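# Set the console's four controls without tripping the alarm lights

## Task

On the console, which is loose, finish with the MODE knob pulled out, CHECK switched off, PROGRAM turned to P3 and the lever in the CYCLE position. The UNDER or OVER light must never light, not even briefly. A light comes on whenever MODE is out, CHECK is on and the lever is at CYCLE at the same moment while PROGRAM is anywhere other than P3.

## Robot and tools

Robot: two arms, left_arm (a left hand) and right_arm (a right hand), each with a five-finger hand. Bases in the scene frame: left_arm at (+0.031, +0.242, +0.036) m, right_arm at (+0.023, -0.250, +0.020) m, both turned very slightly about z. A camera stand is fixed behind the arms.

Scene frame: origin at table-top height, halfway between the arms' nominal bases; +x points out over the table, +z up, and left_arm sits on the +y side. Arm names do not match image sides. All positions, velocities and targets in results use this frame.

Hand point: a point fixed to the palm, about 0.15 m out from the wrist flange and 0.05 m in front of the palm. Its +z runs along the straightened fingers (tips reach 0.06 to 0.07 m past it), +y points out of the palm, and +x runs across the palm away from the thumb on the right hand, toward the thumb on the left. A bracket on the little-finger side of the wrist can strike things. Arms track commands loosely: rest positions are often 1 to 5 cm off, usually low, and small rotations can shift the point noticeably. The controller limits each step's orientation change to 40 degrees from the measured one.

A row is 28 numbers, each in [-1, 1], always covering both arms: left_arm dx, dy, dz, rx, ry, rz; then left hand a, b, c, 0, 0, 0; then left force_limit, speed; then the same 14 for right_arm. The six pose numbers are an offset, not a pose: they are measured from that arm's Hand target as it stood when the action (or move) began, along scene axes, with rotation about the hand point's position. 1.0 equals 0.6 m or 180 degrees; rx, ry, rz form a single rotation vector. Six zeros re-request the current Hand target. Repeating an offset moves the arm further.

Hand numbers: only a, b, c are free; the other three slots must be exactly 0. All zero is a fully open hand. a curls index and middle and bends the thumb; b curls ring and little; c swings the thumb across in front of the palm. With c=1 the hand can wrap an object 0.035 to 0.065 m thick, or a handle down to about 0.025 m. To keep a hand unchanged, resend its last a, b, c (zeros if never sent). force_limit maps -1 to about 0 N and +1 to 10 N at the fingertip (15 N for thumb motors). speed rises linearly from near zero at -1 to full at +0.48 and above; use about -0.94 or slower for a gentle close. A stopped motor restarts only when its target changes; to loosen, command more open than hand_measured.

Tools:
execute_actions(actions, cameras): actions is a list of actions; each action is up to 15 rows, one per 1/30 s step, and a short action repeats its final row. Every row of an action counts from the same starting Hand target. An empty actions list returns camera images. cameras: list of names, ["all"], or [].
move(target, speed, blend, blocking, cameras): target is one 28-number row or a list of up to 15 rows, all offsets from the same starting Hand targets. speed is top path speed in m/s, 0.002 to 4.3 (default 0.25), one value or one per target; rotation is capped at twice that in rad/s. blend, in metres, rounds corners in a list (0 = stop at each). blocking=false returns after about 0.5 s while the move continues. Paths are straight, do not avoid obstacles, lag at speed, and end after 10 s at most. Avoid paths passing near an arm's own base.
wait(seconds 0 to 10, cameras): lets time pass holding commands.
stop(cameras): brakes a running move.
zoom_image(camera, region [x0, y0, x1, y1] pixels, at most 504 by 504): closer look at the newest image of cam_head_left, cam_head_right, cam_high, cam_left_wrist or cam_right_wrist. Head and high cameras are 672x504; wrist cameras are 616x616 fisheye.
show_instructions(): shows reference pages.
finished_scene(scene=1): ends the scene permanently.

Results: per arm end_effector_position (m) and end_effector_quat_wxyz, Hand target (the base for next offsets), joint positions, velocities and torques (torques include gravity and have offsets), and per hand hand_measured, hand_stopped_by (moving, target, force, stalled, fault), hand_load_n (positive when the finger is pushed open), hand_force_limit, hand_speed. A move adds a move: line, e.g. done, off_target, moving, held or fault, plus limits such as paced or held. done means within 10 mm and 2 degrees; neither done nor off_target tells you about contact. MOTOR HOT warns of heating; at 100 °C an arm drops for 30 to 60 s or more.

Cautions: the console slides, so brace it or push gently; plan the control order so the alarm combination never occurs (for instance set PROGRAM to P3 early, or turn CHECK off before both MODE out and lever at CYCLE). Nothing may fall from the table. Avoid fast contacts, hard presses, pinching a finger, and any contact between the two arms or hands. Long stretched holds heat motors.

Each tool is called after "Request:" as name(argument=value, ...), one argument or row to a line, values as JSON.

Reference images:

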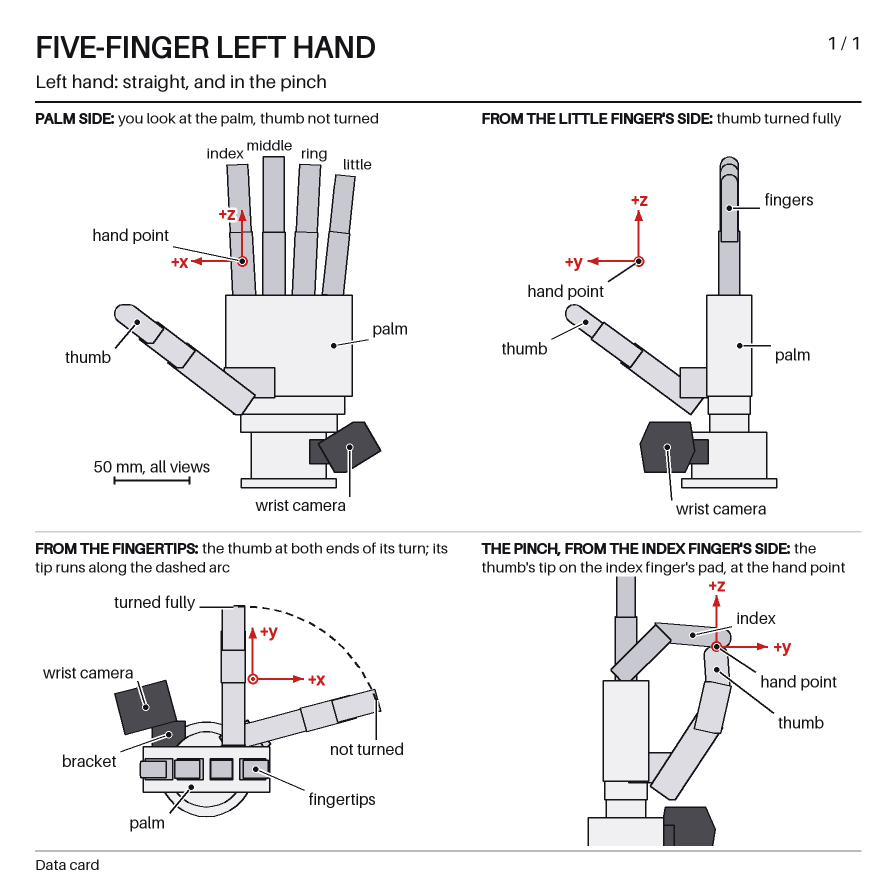

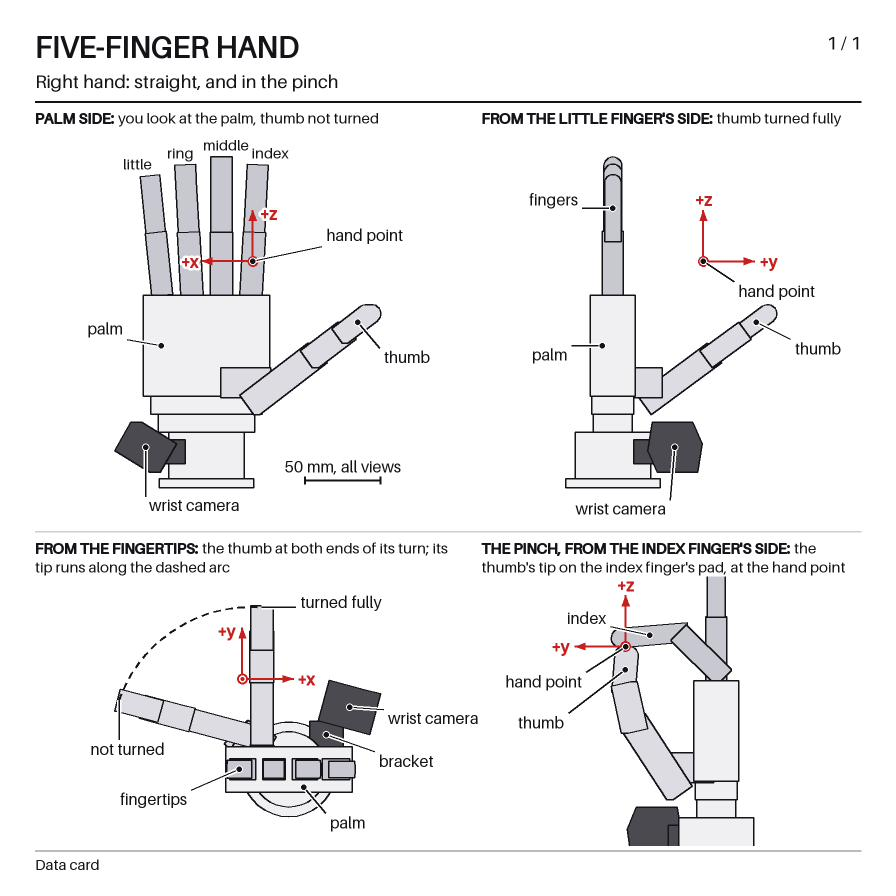

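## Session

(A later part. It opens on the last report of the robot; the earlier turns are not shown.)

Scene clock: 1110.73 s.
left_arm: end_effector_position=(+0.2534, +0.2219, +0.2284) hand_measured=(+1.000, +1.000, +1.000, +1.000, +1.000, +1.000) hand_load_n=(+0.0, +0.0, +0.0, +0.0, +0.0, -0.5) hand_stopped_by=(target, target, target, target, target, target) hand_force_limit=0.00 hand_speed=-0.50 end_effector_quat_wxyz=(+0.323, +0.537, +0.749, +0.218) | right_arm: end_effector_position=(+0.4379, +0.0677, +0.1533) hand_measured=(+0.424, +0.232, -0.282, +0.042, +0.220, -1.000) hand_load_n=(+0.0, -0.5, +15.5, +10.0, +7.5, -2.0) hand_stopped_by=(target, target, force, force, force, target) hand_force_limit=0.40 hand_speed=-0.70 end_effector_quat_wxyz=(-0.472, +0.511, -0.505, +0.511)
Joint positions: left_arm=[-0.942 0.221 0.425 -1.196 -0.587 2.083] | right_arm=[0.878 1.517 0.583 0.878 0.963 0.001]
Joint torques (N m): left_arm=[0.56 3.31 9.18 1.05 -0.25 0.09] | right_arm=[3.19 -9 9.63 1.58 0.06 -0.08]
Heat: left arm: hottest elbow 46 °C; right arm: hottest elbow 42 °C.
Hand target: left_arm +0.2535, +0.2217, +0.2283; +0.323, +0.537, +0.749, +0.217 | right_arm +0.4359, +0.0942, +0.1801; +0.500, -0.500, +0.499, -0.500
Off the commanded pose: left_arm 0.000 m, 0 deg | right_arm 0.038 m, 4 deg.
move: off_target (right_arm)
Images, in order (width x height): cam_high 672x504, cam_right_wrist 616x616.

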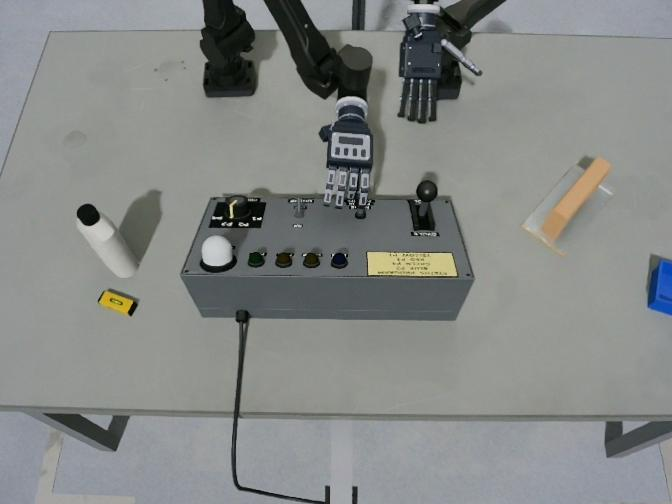

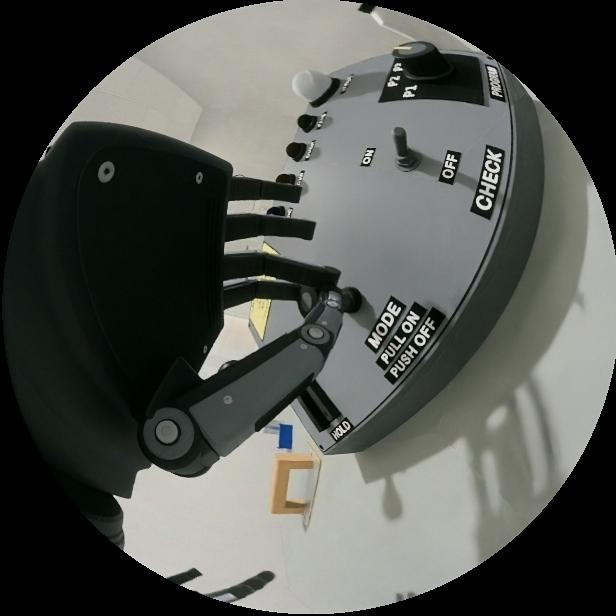

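Request:
zoom_image(
  camera="cam_right_wrist",
  region=[250, 240, 400, 390],
)

Request:
zoom_image(
  camera="cam_high",
  region=[300, 140, 420, 240],
)

Scaled by 3.360 from the camera's 616x616 image, which has a finer 880x880 frame.

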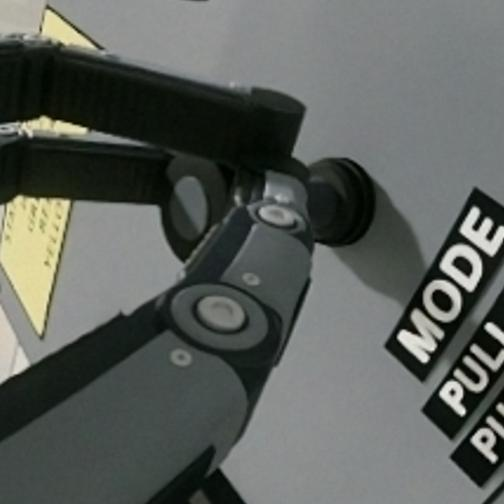

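Scaled by 4.200.

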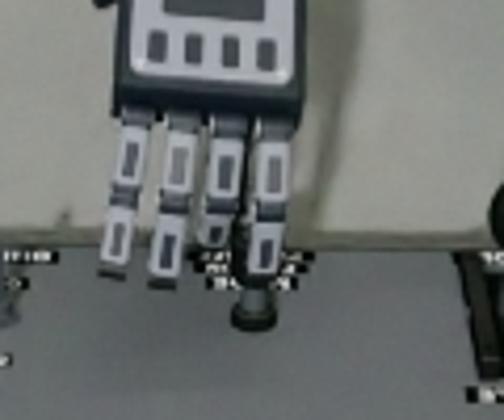

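Request:
move(
  target=[
    [0,0,0,0,0,0,0,0,0,0,0,0,0,-0.5,0,-0.023,-0.02,0,0,0,0.9,0.333,1,0,0,0,0.4,-0.7],
    [0,0,0,0,0,0,0,0,0,0,0,0,0,-0.5,0,-0.023,-0.02,0,0,0,0.25,0.333,1,0,0,0,0.3,-0.3],
  ],
  speed=0.05,
  cameras=["cam_high","cam_right_wrist","cam_left_wrist"],
)

Scene clock: 1191.00 s.
left_arm: end_effector_position=(+0.2534, +0.2219, +0.2284) hand_measured=(+1.000, +1.000, +1.000, +1.000, +1.000, +1.000) hand_load_n=(+0.0, +0.0, +0.0, +0.0, +0.0, +0.0) hand_stopped_by=(target, target, target, target, target, target) hand_force_limit=0.00 hand_speed=-0.50 end_effector_quat_wxyz=(+0.323, +0.537, +0.749, +0.218) | right_arm: end_effector_position=(+0.4368, +0.0708, +0.1550) hand_measured=(+0.360, +0.330, +0.566, +0.566, +0.562, -1.000) hand_load_n=(-0.5, +0.0, +0.0, +0.0, +0.0, +0.0) hand_stopped_by=(target, target, target, target, target, target) hand_force_limit=0.30 hand_speed=-0.30 end_effector_quat_wxyz=(+0.481, -0.512, +0.499, -0.507)
Joint positions: left_arm=[-0.942 0.221 0.425 -1.196 -0.587 2.083] | right_arm=[0.879 1.517 0.577 0.899 0.943 -0.007]
Joint torques (N m): left_arm=[0.32 3.02 8.91 0.98 -0.21 0.09] | right_arm=[1.49 -8.41 7.13 2.71 -0.03 0.01]
Heat: left arm: hottest elbow 46 °C; right arm: hottest elbow 41 °C.
Hand target: left_arm +0.2535, +0.2217, +0.2283; +0.323, +0.537, +0.749, +0.217 | right_arm +0.4360, +0.0804, +0.1681; +0.500, -0.500, +0.499, -0.500
Off the commanded pose: left_arm 0.000 m, 0 deg | right_arm 0.016 m, 3 deg.
move: off_target (right_arm); target 2's new numbers were sent with right_arm's hand 0.019 m and 4 deg from that target
Images, in order (width x height): cam_high 672x504, cam_left_wrist 616x616, cam_right_wrist 616x616.

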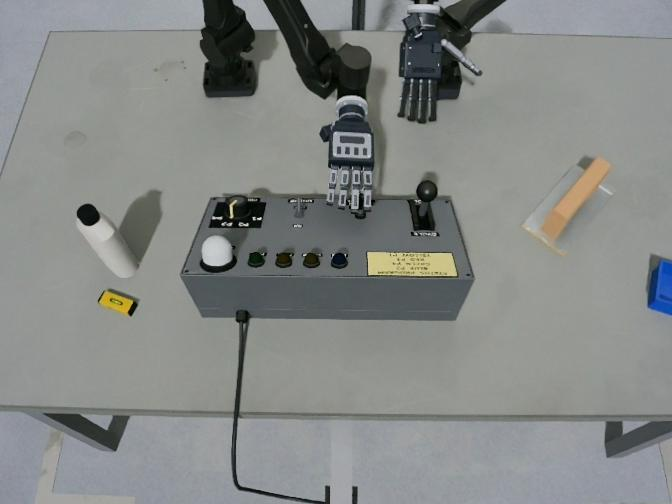

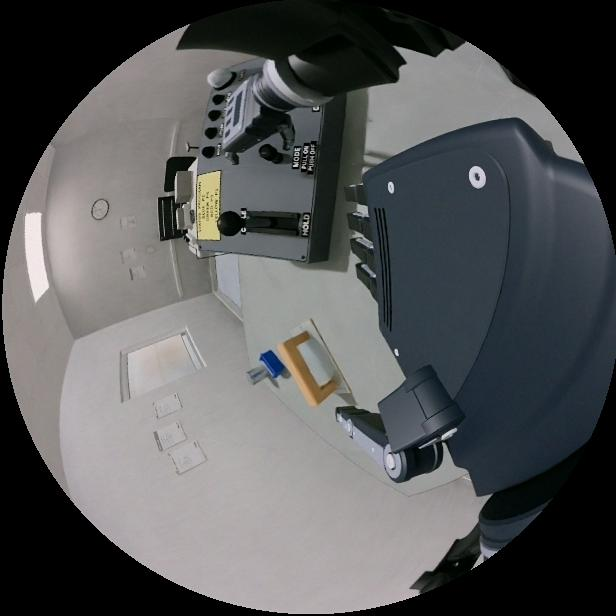

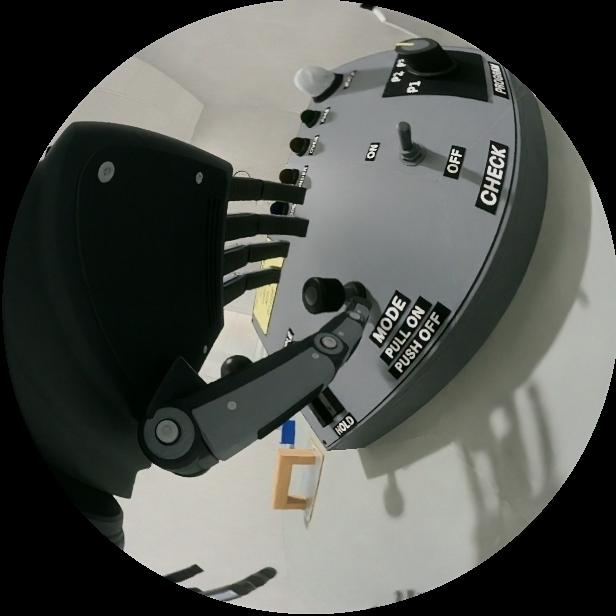

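Request:
zoom_image(
  camera="cam_right_wrist",
  region=[270, 230, 410, 370],
)

Request:
zoom_image(
  camera="cam_left_wrist",
  region=[220, 80, 340, 200],
)

Scaled by 3.600 from the camera's 616x616 image, which has a finer 880x880 frame.

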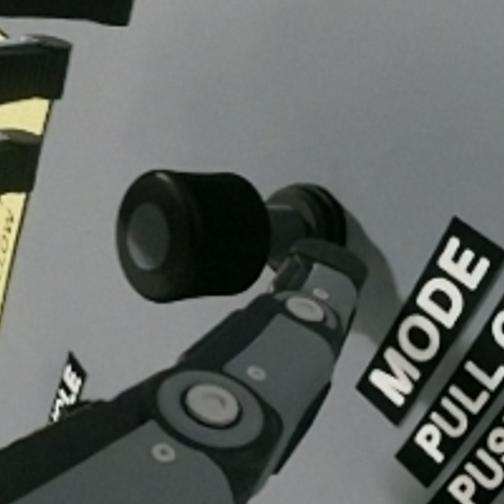

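Scaled by 4.200 from the camera's 616x616 image, which has a finer 880x880 frame.

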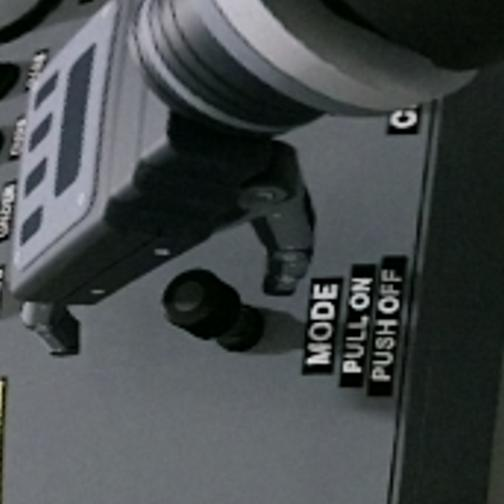

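Request:
move(
  target=[
    [0,0,0,0,0,0,0,0,0,0,0,0,0,-0.5,0.0317,0,-0.0102,0,0,0,0.25,0.333,1,0,0,0,0.3,-0.3],
    [0,0,0,0,0,0,0,0,0,0,0,0,0,-0.5,0.0483,0,-0.0402,0,0,0,0.25,0.333,1,0,0,0,0.3,-0.3],
  ],
  speed=0.05,
  blend=[0.004,0],
  cameras=["cam_high","cam_right_wrist","cam_left_wrist"],
)

Scene clock: 1206.53 s.
left_arm: end_effector_position=(+0.2534, +0.2219, +0.2284) hand_measured=(+1.000, +1.000, +1.000, +1.000, +1.000, +1.000) hand_load_n=(+0.0, +0.0, +0.0, +0.0, +0.0, +0.0) hand_stopped_by=(target, target, target, target, target, target) hand_force_limit=0.00 hand_speed=-0.50 end_effector_quat_wxyz=(+0.323, +0.537, +0.749, +0.218) | right_arm: end_effector_position=(+0.4513, +0.0722, +0.1317) hand_measured=(+0.360, +0.330, +0.566, +0.566, +0.562, -1.000) hand_load_n=(+0.0, +0.0, +0.0, +0.0, +0.0, +0.0) hand_stopped_by=(target, target, target, target, target, target) hand_force_limit=0.30 hand_speed=-0.30 end_effector_quat_wxyz=(+0.486, -0.519, +0.494, -0.501)
Joint positions: left_arm=[-0.942 0.221 0.425 -1.196 -0.587 2.083] | right_arm=[0.842 1.602 0.583 0.977 0.884 -0.007]
Joint torques (N m): left_arm=[0.21 3.14 8.96 1.07 -0.25 0.04] | right_arm=[-0.32 -7.18 8.68 2.84 -0.02 0]
Heat: left arm: hottest elbow 46 °C; right arm: hottest elbow 40 °C.
Hand target: left_arm +0.2535, +0.2217, +0.2283; +0.323, +0.537, +0.749, +0.217 | right_arm +0.4650, +0.0802, +0.1439; +0.500, -0.500, +0.500, -0.500
Off the commanded pose: left_arm 0.000 m, 0 deg | right_arm 0.020 m, 3 deg.
move: off_target (right_arm)
Images, in order (width x height): cam_high 672x504, cam_left_wrist 616x616, cam_right_wrist 616x616.

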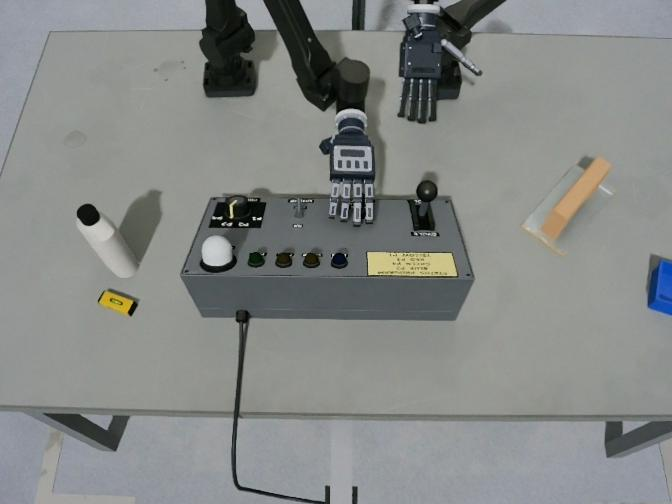

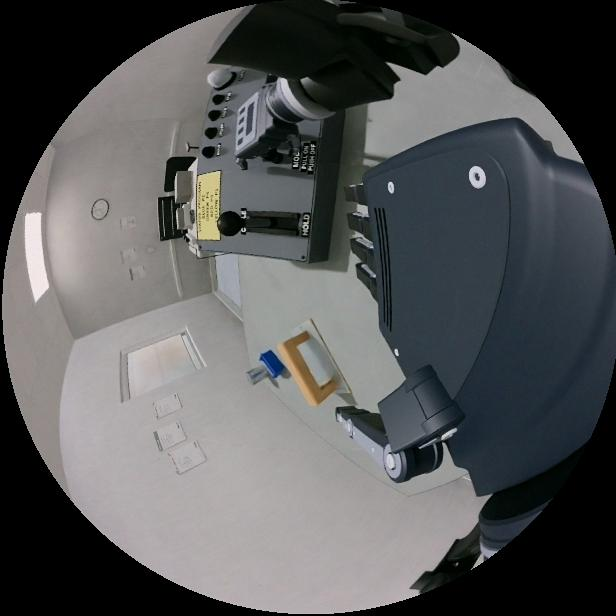

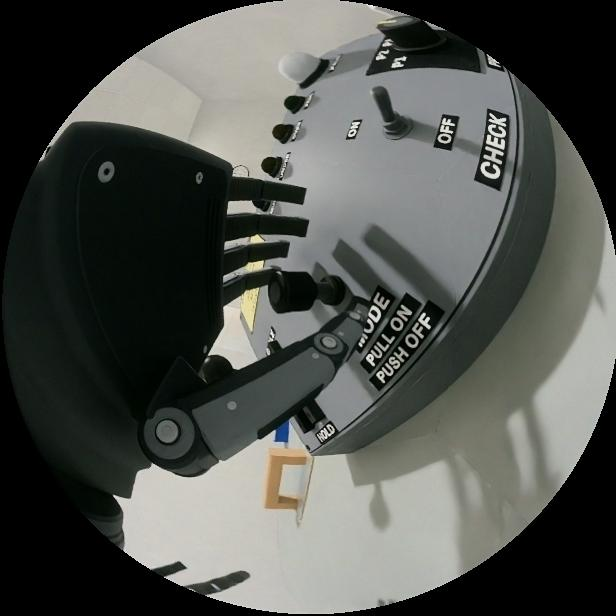

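Request:
zoom_image(
  camera="cam_right_wrist",
  region=[230, 230, 390, 390],
)

Request:
zoom_image(
  camera="cam_left_wrist",
  region=[220, 80, 340, 200],
)

Request:
zoom_image(
  camera="cam_high",
  region=[300, 140, 420, 240],
)

Scaled by 3.150 from the camera's 616x616 image, which has a finer 880x880 frame.

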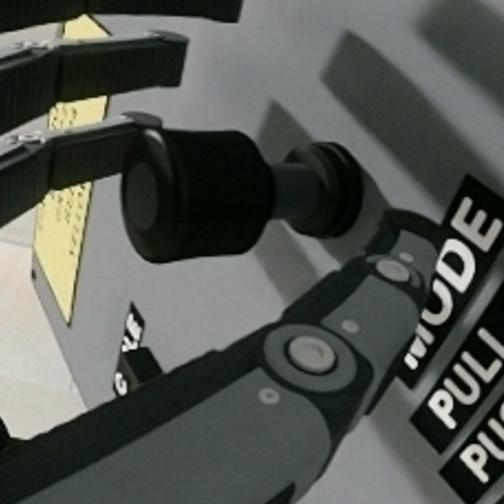

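Scaled by 4.200 from the camera's 616x616 image, which has a finer 880x880 frame.

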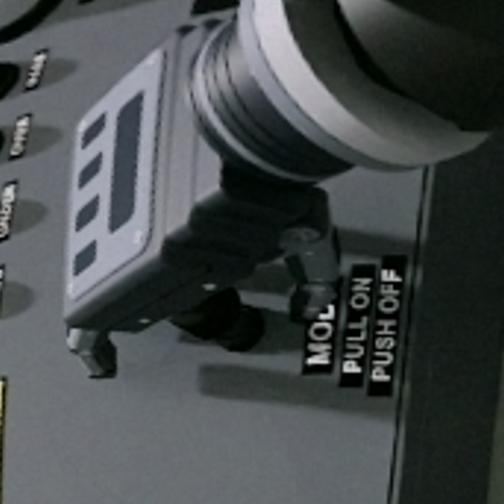

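Scaled by 4.200.

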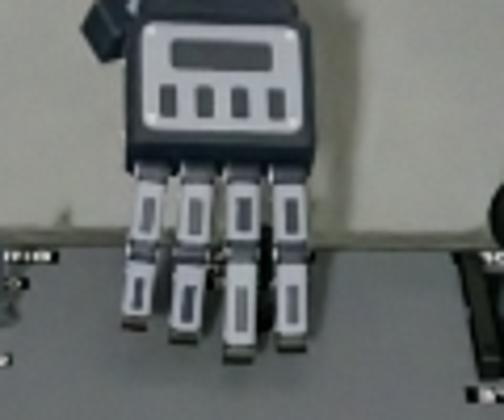

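Request:
move(
  target=[
    [0,0,0,0,0,0,0,0,0,0,0,0,0,-0.5,0.0117,0,0,0,0,0,0.25,0.333,1,0,0,0,0.3,-0.3],
    [0,0,0,0,0,0,0,0,0,0,0,0,0,-0.5,0.0117,0,0,0,0,0,0.9,0.333,1,0,0,0,0.4,-0.7],
  ],
  speed=0.05,
  cameras=["cam_high","cam_right_wrist","cam_left_wrist"],
)

Scene clock: 1227.67 s.
left_arm: end_effector_position=(+0.2534, +0.2219, +0.2284) hand_measured=(+1.000, +1.000, +1.000, +1.000, +1.000, +1.000) hand_load_n=(+0.0, +0.0, +0.0, +0.0, +0.0, +0.0) hand_stopped_by=(target, target, target, target, target, target) hand_force_limit=0.00 hand_speed=-0.50 end_effector_quat_wxyz=(+0.323, +0.537, +0.749, +0.218) | right_arm: end_effector_position=(+0.4585, +0.0730, +0.1322) hand_measured=(+0.424, +0.232, -0.066, -0.122, +0.218, -1.000) hand_load_n=(+0.0, +0.0, +7.0, +5.5, +15.0, +4.5) hand_stopped_by=(target, target, force, force, force, target) hand_force_limit=0.40 hand_speed=-0.70 end_effector_quat_wxyz=(+0.487, -0.518, +0.494, -0.500)
Joint positions: left_arm=[-0.942 0.221 0.425 -1.196 -0.587 2.083] | right_arm=[0.828 1.612 0.596 0.978 0.869 -0.007]
Joint torques (N m): left_arm=[1.03 3.49 9.01 1.02 -0.28 0.08] | right_arm=[-0.26 -7.88 8.73 2.71 -0.01 0]
Heat: left arm: hottest elbow 46 °C; right arm: hottest elbow 39 °C.
Hand target: left_arm +0.2535, +0.2217, +0.2283; +0.323, +0.537, +0.749, +0.217 | right_arm +0.4719, +0.0803, +0.1439; +0.500, -0.500, +0.499, -0.500
Off the commanded pose: left_arm 0.000 m, 0 deg | right_arm 0.019 m, 3 deg.
move: off_target (right_arm); target 2's new numbers were sent with right_arm's hand 0.019 m and 2 deg from that target
Images, in order (width x height): cam_high 672x504, cam_left_wrist 616x616, cam_right_wrist 616x616.

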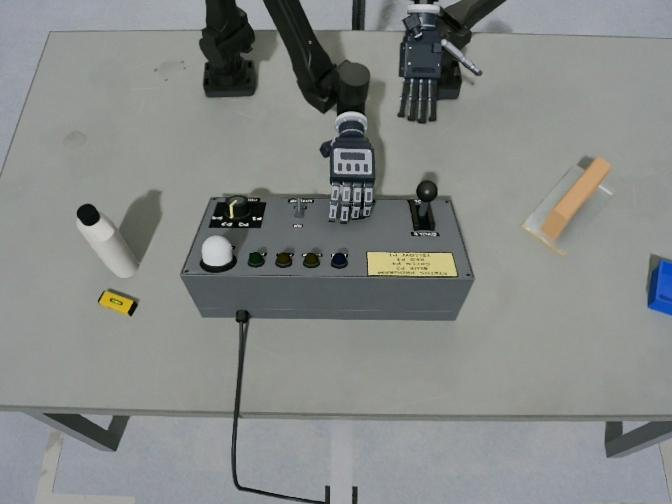

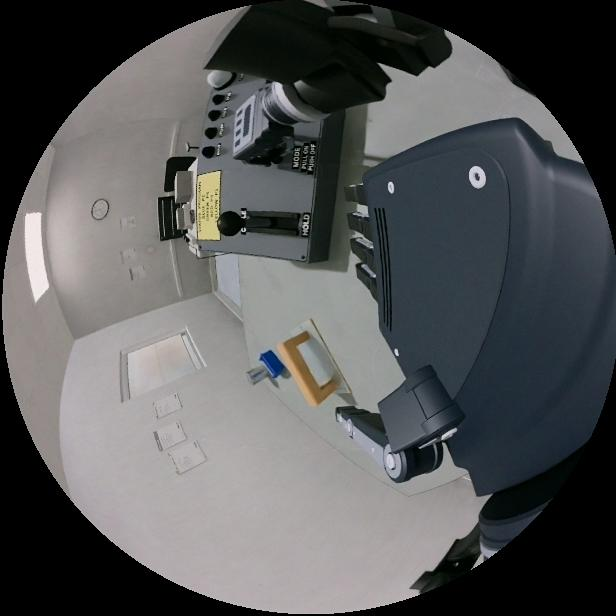

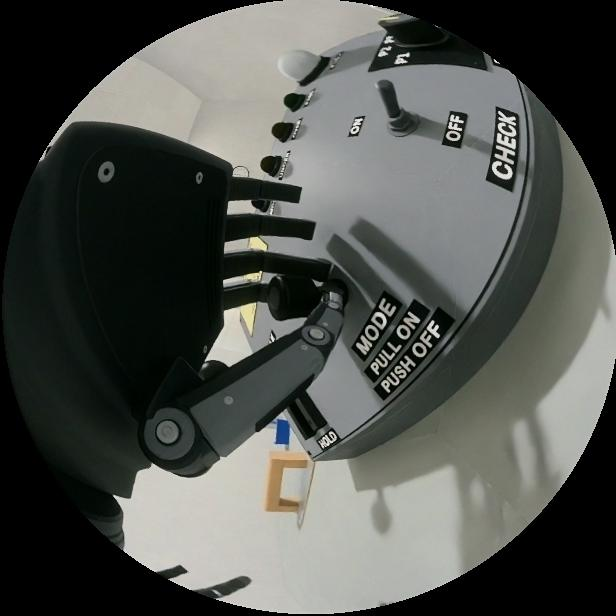

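Request:
zoom_image(
  camera="cam_right_wrist",
  region=[230, 230, 390, 390],
)

Request:
zoom_image(
  camera="cam_left_wrist",
  region=[220, 80, 340, 200],
)

Request:
zoom_image(
  camera="cam_high",
  region=[300, 140, 420, 240],
)

Scaled by 3.150 from the camera's 616x616 image, which has a finer 880x880 frame.

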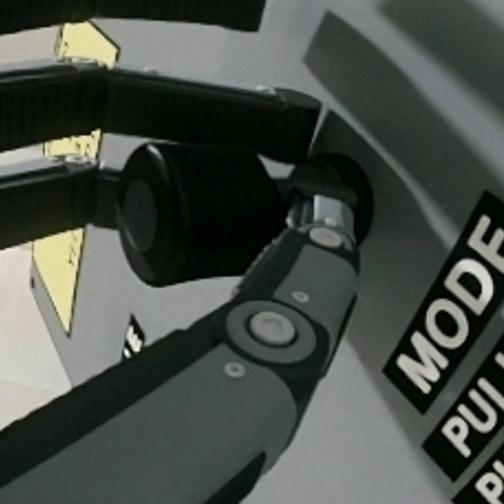

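Scaled by 4.200 from the camera's 616x616 image, which has a finer 880x880 frame.

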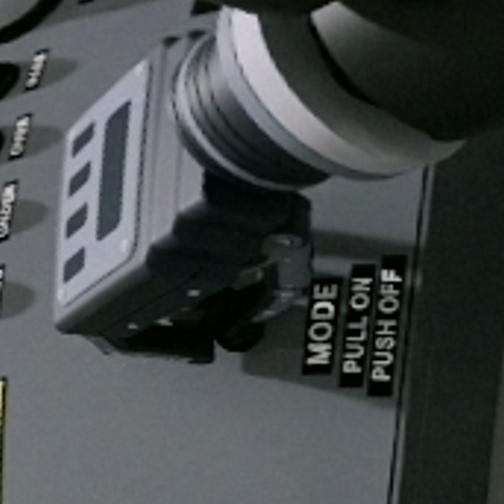

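Scaled by 4.200.

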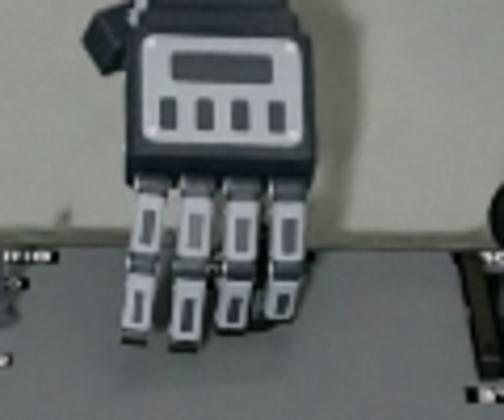

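Request:
move(
  target=[0,0,0,0,0,0,0,0,0,0,0,0,0,-0.5,-0.018,0.004,0.04,0,0,0,0.9,0.333,1,0,0,0,0.4,-0.7],
  speed=0.05,
  cameras=["cam_high","cam_right_wrist","cam_left_wrist"],
)

Scene clock: 1242.90 s.
left_arm: end_effector_position=(+0.2534, +0.2219, +0.2284) hand_measured=(+1.000, +1.000, +1.000, +1.000, +1.000, +1.000) hand_load_n=(+0.0, +0.0, +0.0, +0.0, +0.0, +0.0) hand_stopped_by=(target, target, target, target, target, target) hand_force_limit=0.00 hand_speed=-0.50 end_effector_quat_wxyz=(+0.323, +0.537, +0.749, +0.218) | right_arm: end_effector_position=(+0.4565, +0.0714, +0.1339) hand_measured=(+0.424, +0.232, -0.066, -0.122, +0.218, -1.000) hand_load_n=(+0.0, -0.5, +4.0, +5.0, +11.0, +3.5) hand_stopped_by=(target, target, force, force, force, target) hand_force_limit=0.40 hand_speed=-0.70 end_effector_quat_wxyz=(-0.478, +0.525, -0.496, +0.500)
Joint positions: left_arm=[-0.942 0.221 0.425 -1.196 -0.587 2.083] | right_arm=[0.83 1.588 0.599 0.921 0.876 0.001]
Joint torques (N m): left_arm=[0.38 3.49 9.11 0.85 -0.25 0.11] | right_arm=[1.67 -11.69 8.59 1.66 0.62 -0.07]
Heat: left arm: hottest elbow 46 °C; right arm: hottest elbow 40 °C.
Hand target: left_arm +0.2535, +0.2217, +0.2283; +0.323, +0.537, +0.749, +0.217 | right_arm +0.4612, +0.0828, +0.1680; -0.500, +0.500, -0.500, +0.500
Off the commanded pose: left_arm 0.000 m, 0 deg | right_arm 0.036 m, 4 deg.
move: off_target (right_arm)
Images, in order (width x height): cam_high 672x504, cam_left_wrist 616x616, cam_right_wrist 616x616.

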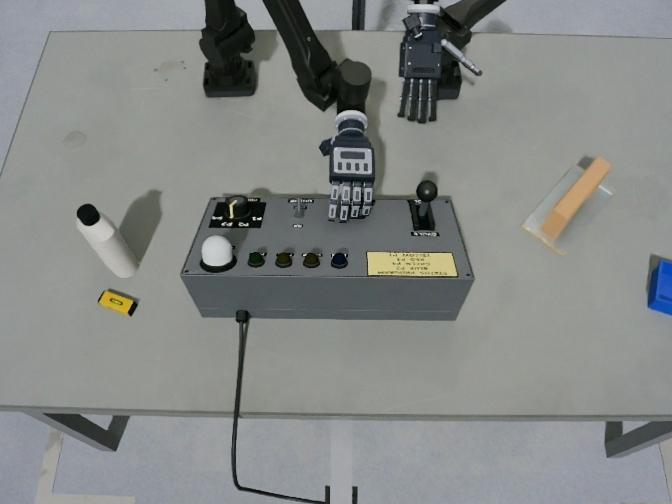

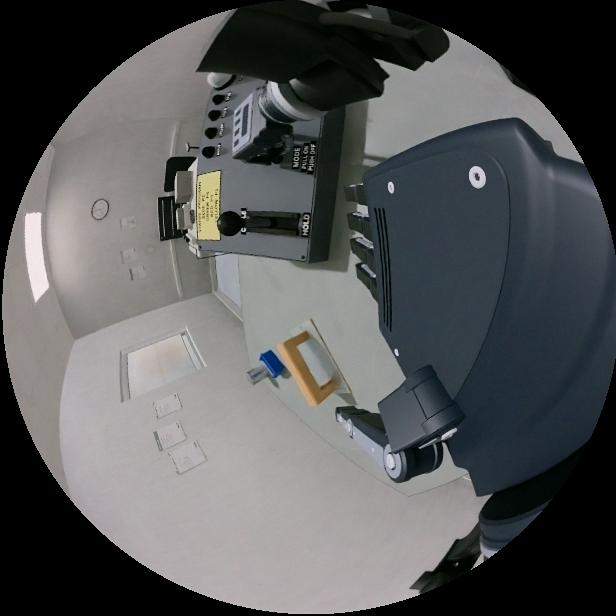

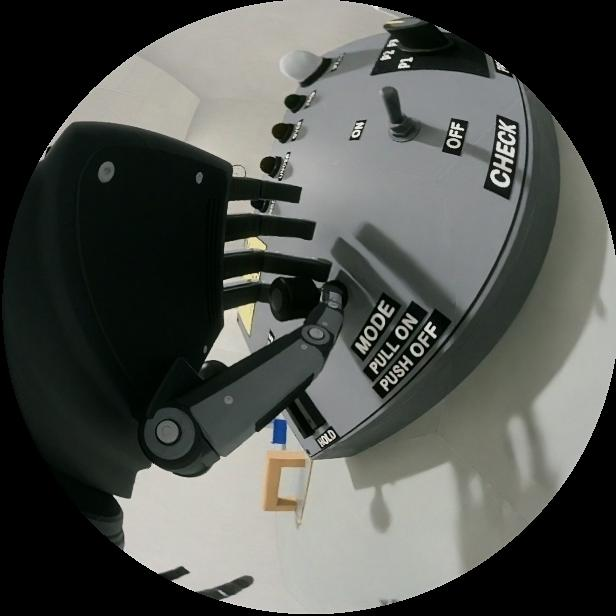

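Request:
move(
  target=[0,0,0,0,0,0,0,0,0,0,0,0,0,-0.5,-0.018,0.004,0.04,0,0,0,0.9,0.333,1,0,0,0,0.4,-0.7],
  speed=0.05,
  cameras=["cam_high","cam_right_wrist","cam_left_wrist"],
)

Scene clock: 1253.73 s.
left_arm: end_effector_position=(+0.2534, +0.2219, +0.2284) hand_measured=(+1.000, +1.000, +1.000, +1.000, +1.000, +1.000) hand_load_n=(+0.0, +0.0, +0.0, +0.0, +0.0, +0.0) hand_stopped_by=(target, target, target, target, target, target) hand_force_limit=0.00 hand_speed=-0.50 end_effector_quat_wxyz=(+0.323, +0.537, +0.749, +0.218) | right_arm: end_effector_position=(+0.4473, +0.0719, +0.1474) hand_measured=(+0.424, +0.232, -0.066, -0.122, +0.218, -1.000) hand_load_n=(+0.0, -0.5, +0.0, +12.0, +11.5, +2.5) hand_stopped_by=(target, target, force, force, force, target) hand_force_limit=0.40 hand_speed=-0.70 end_effector_quat_wxyz=(-0.469, +0.530, -0.497, +0.502)
Joint positions: left_arm=[-0.942 0.221 0.425 -1.196 -0.587 2.083] | right_arm=[0.852 1.526 0.603 0.832 0.903 0.006]
Joint torques (N m): left_arm=[0.85 3.08 8.88 0.98 -0.27 0.05] | right_arm=[1.55 -12.28 9.17 1.84 0.56 -0.12]
Heat: left arm: hottest elbow 46 °C; right arm: hottest elbow 40 °C.
Hand target: left_arm +0.2535, +0.2217, +0.2283; +0.323, +0.537, +0.749, +0.217 | right_arm +0.4504, +0.0850, +0.1920; -0.500, +0.500, -0.499, +0.500
Off the commanded pose: left_arm 0.000 m, 0 deg | right_arm 0.047 m, 5 deg.
move: off_target (right_arm)
Images, in order (width x height): cam_high 672x504, cam_left_wrist 616x616, cam_right_wrist 616x616.

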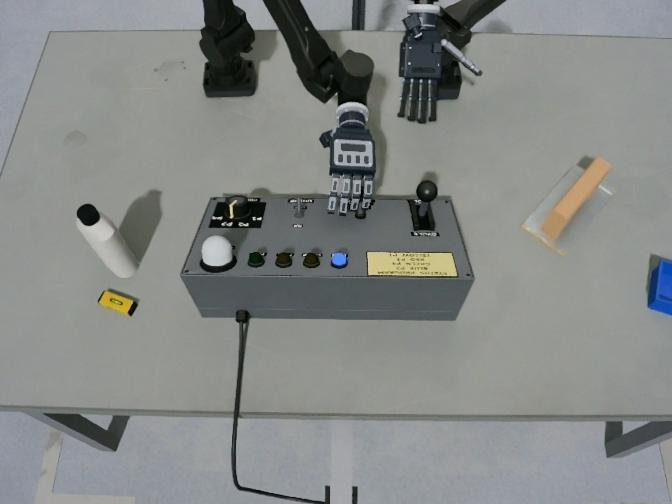

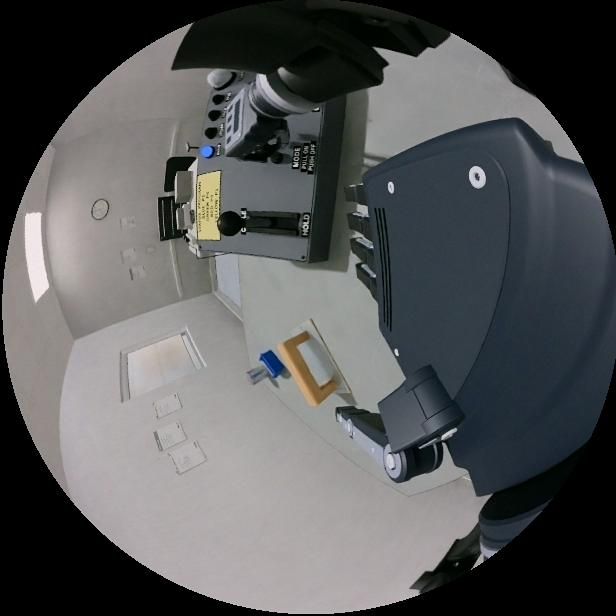

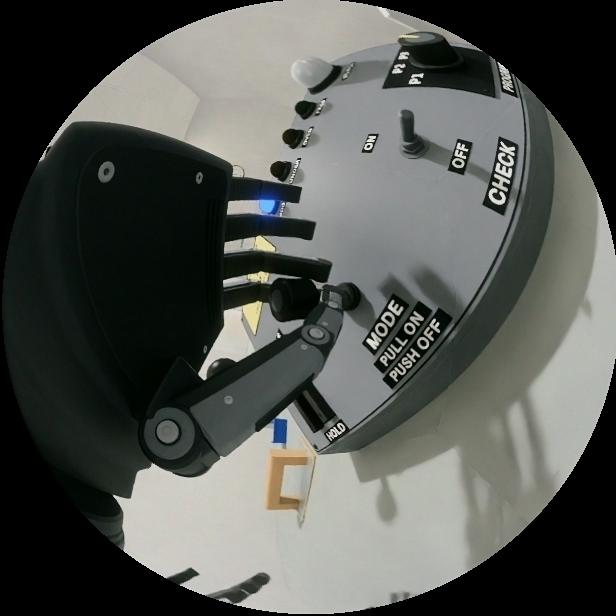

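Request:
zoom_image(
  camera="cam_high",
  region=[180, 180, 380, 290],
)

Request:
zoom_image(
  camera="cam_right_wrist",
  region=[260, 20, 540, 220],
)

Scaled by 2.520.

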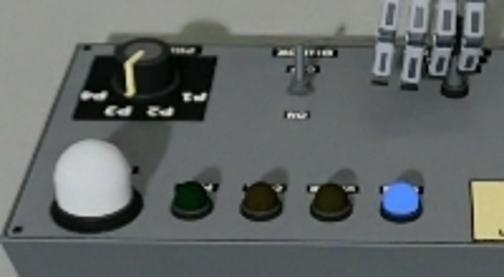

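Scaled by 1.800 from the camera's 616x616 image, which has a finer 880x880 frame.

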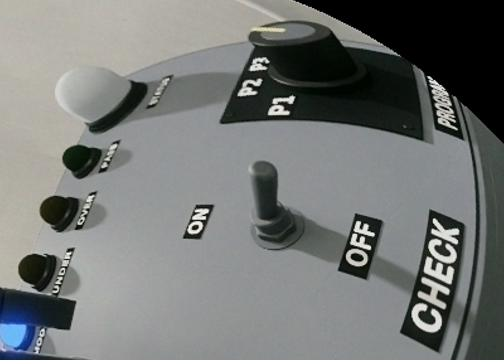

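Request:
move(
  target=[
    [0,0,0,0,0,0,0,0,0,0,0,0,0,-0.5,0,-0.005,-0.047,0,0,0,0.9,0.333,1,0,0,0,0.4,-0.7],
    [0,0,0,0,0,0,0,0,0,0,0,0,0,-0.5,0,-0.005,-0.047,0,0,0,0.1,0.333,1,0,0,0,0.3,-0.3],
  ],
  speed=0.05,
  cameras=["all"],
)

Scene clock: 1274.67 s.
left_arm: end_effector_position=(+0.2534, +0.2219, +0.2284) hand_measured=(+1.000, +1.000, +1.000, +1.000, +1.000, +1.000) hand_load_n=(+0.0, +0.0, +0.0, +0.0, +0.0, +0.0) hand_stopped_by=(target, target, target, target, target, target) hand_force_limit=0.00 hand_speed=-0.50 end_effector_quat_wxyz=(+0.323, +0.537, +0.749, +0.218) | right_arm: end_effector_position=(+0.4493, +0.0728, +0.1514) hand_measured=(+0.344, +0.352, +0.866, +0.866, +0.674, -1.000) hand_load_n=(+0.0, +0.0, -0.5, -0.5, +0.0, +0.0) hand_stopped_by=(target, target, target, target, target, target) hand_force_limit=0.30 hand_speed=-0.30 end_effector_quat_wxyz=(+0.485, -0.511, +0.501, -0.502)
Joint positions: left_arm=[-0.942 0.221 0.425 -1.196 -0.587 2.083] | right_arm=[0.852 1.545 0.596 0.91 0.91 0.005]
Joint torques (N m): left_arm=[0.56 3.02 9.1 0.98 -0.25 0.08] | right_arm=[1.08 -8.35 7.54 2.77 0.17 -0.1]
Heat: left arm: hottest elbow 46 °C; right arm: hottest elbow 42 °C.
Hand target: left_arm +0.2535, +0.2217, +0.2283; +0.323, +0.537, +0.749, +0.217 | right_arm +0.4504, +0.0821, +0.1639; +0.500, -0.500, +0.500, -0.500
Off the commanded pose: left_arm 0.000 m, 0 deg | right_arm 0.015 m, 2 deg.
move: off_target (right_arm); target 2's new numbers were sent with right_arm's hand 0.019 m and 3 deg from that target

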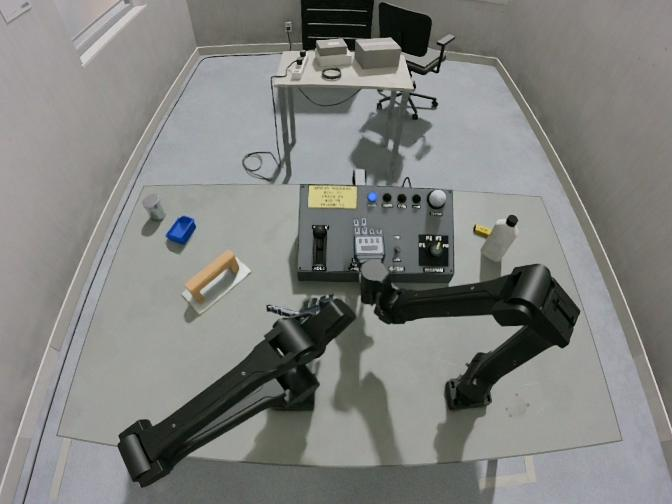

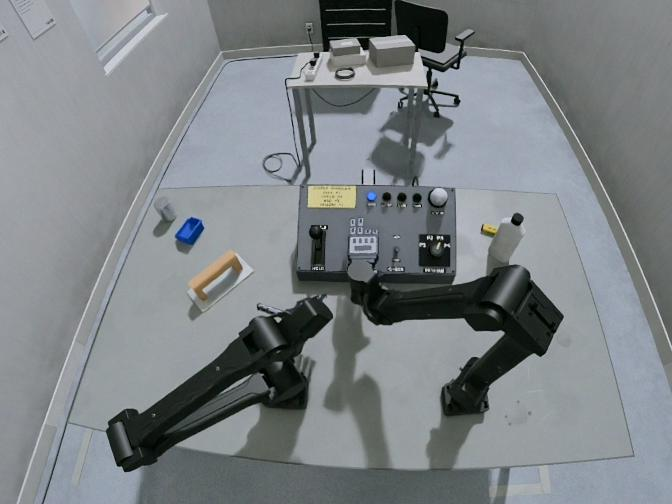

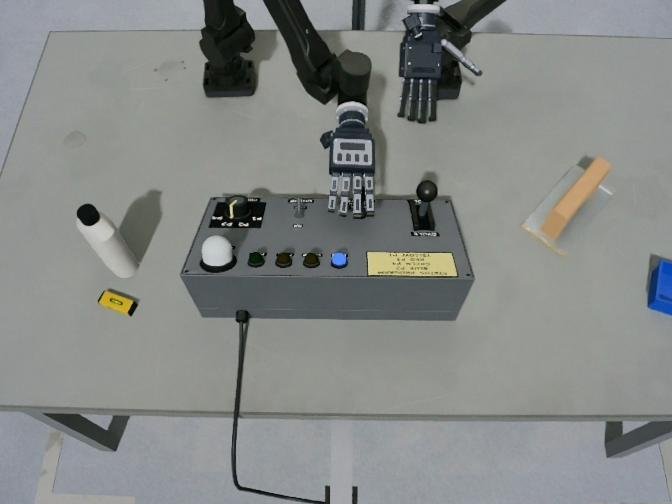

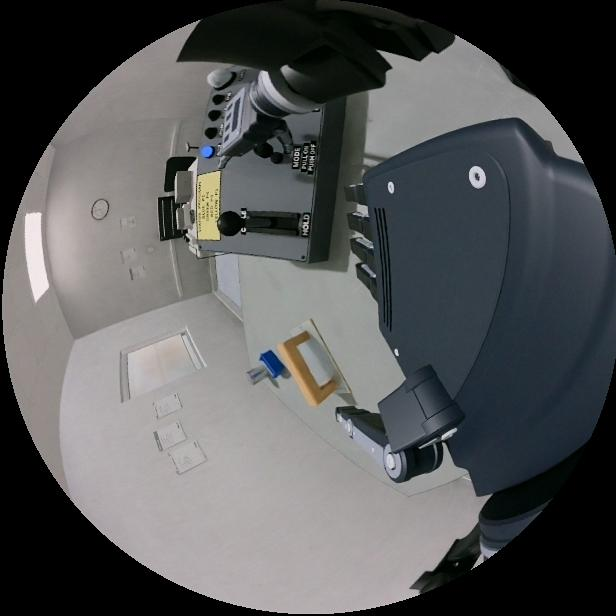

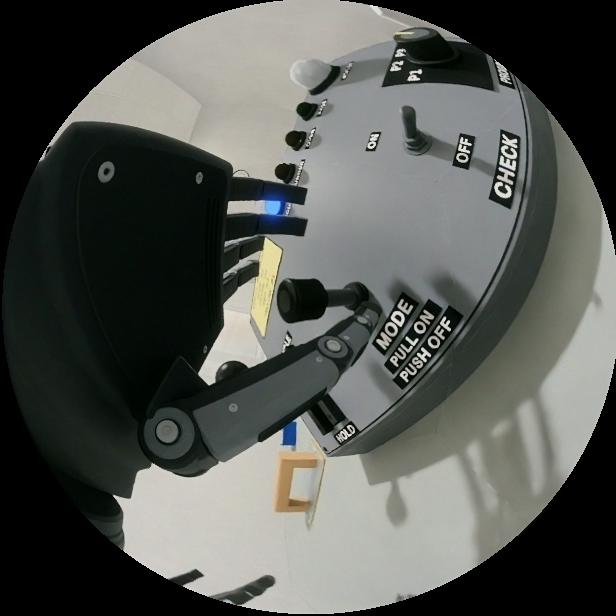

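Request:
zoom_image(
  camera="cam_left_wrist",
  region=[180, 50, 320, 250],
)

Request:
zoom_image(
  camera="cam_high",
  region=[360, 240, 480, 290],
)

Request:
zoom_image(
  camera="cam_head_right",
  region=[290, 175, 470, 290],
)

Scaled by 2.520 from the camera's 616x616 image, which has a finer 880x880 frame.

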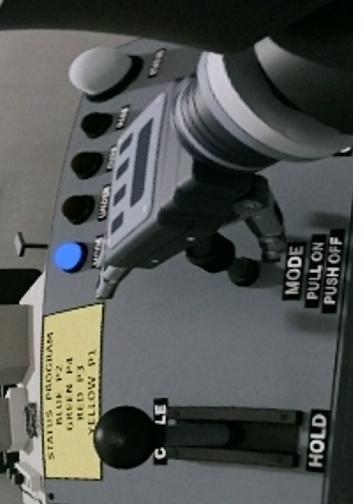

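Scaled by 4.200.

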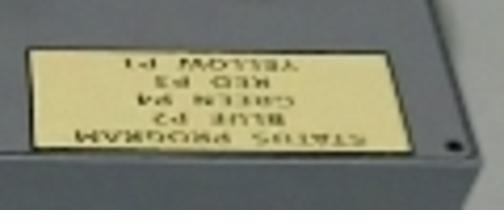

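Scaled by 2.800.

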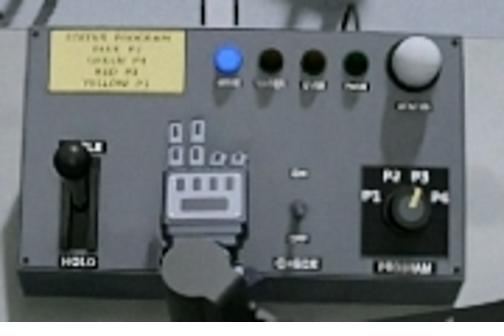

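Request:
zoom_image(
  camera="cam_head_right",
  region=[410, 220, 460, 275],
)

Request:
zoom_image(
  camera="cam_head_left",
  region=[410, 220, 460, 275],
)

Request:
zoom_image(
  camera="cam_high",
  region=[205, 185, 275, 235],
)

Scaled by 9.164.

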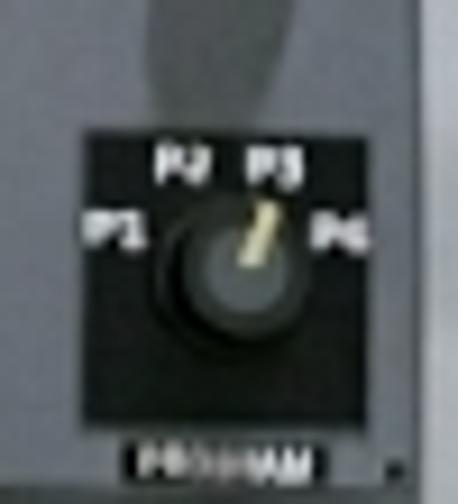

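Scaled by 9.164.

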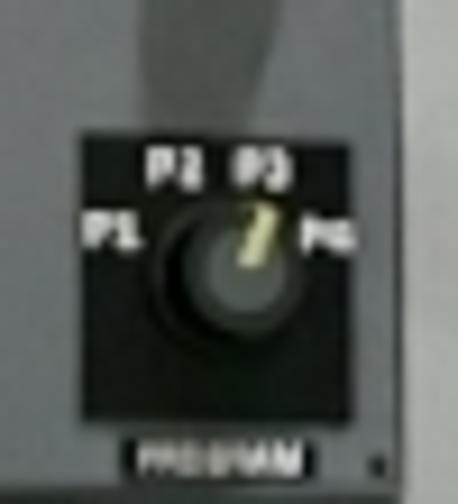

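Scaled by 7.200.

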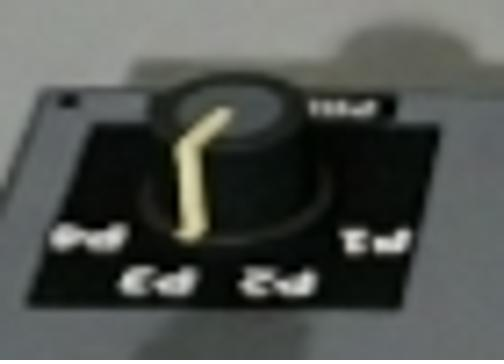

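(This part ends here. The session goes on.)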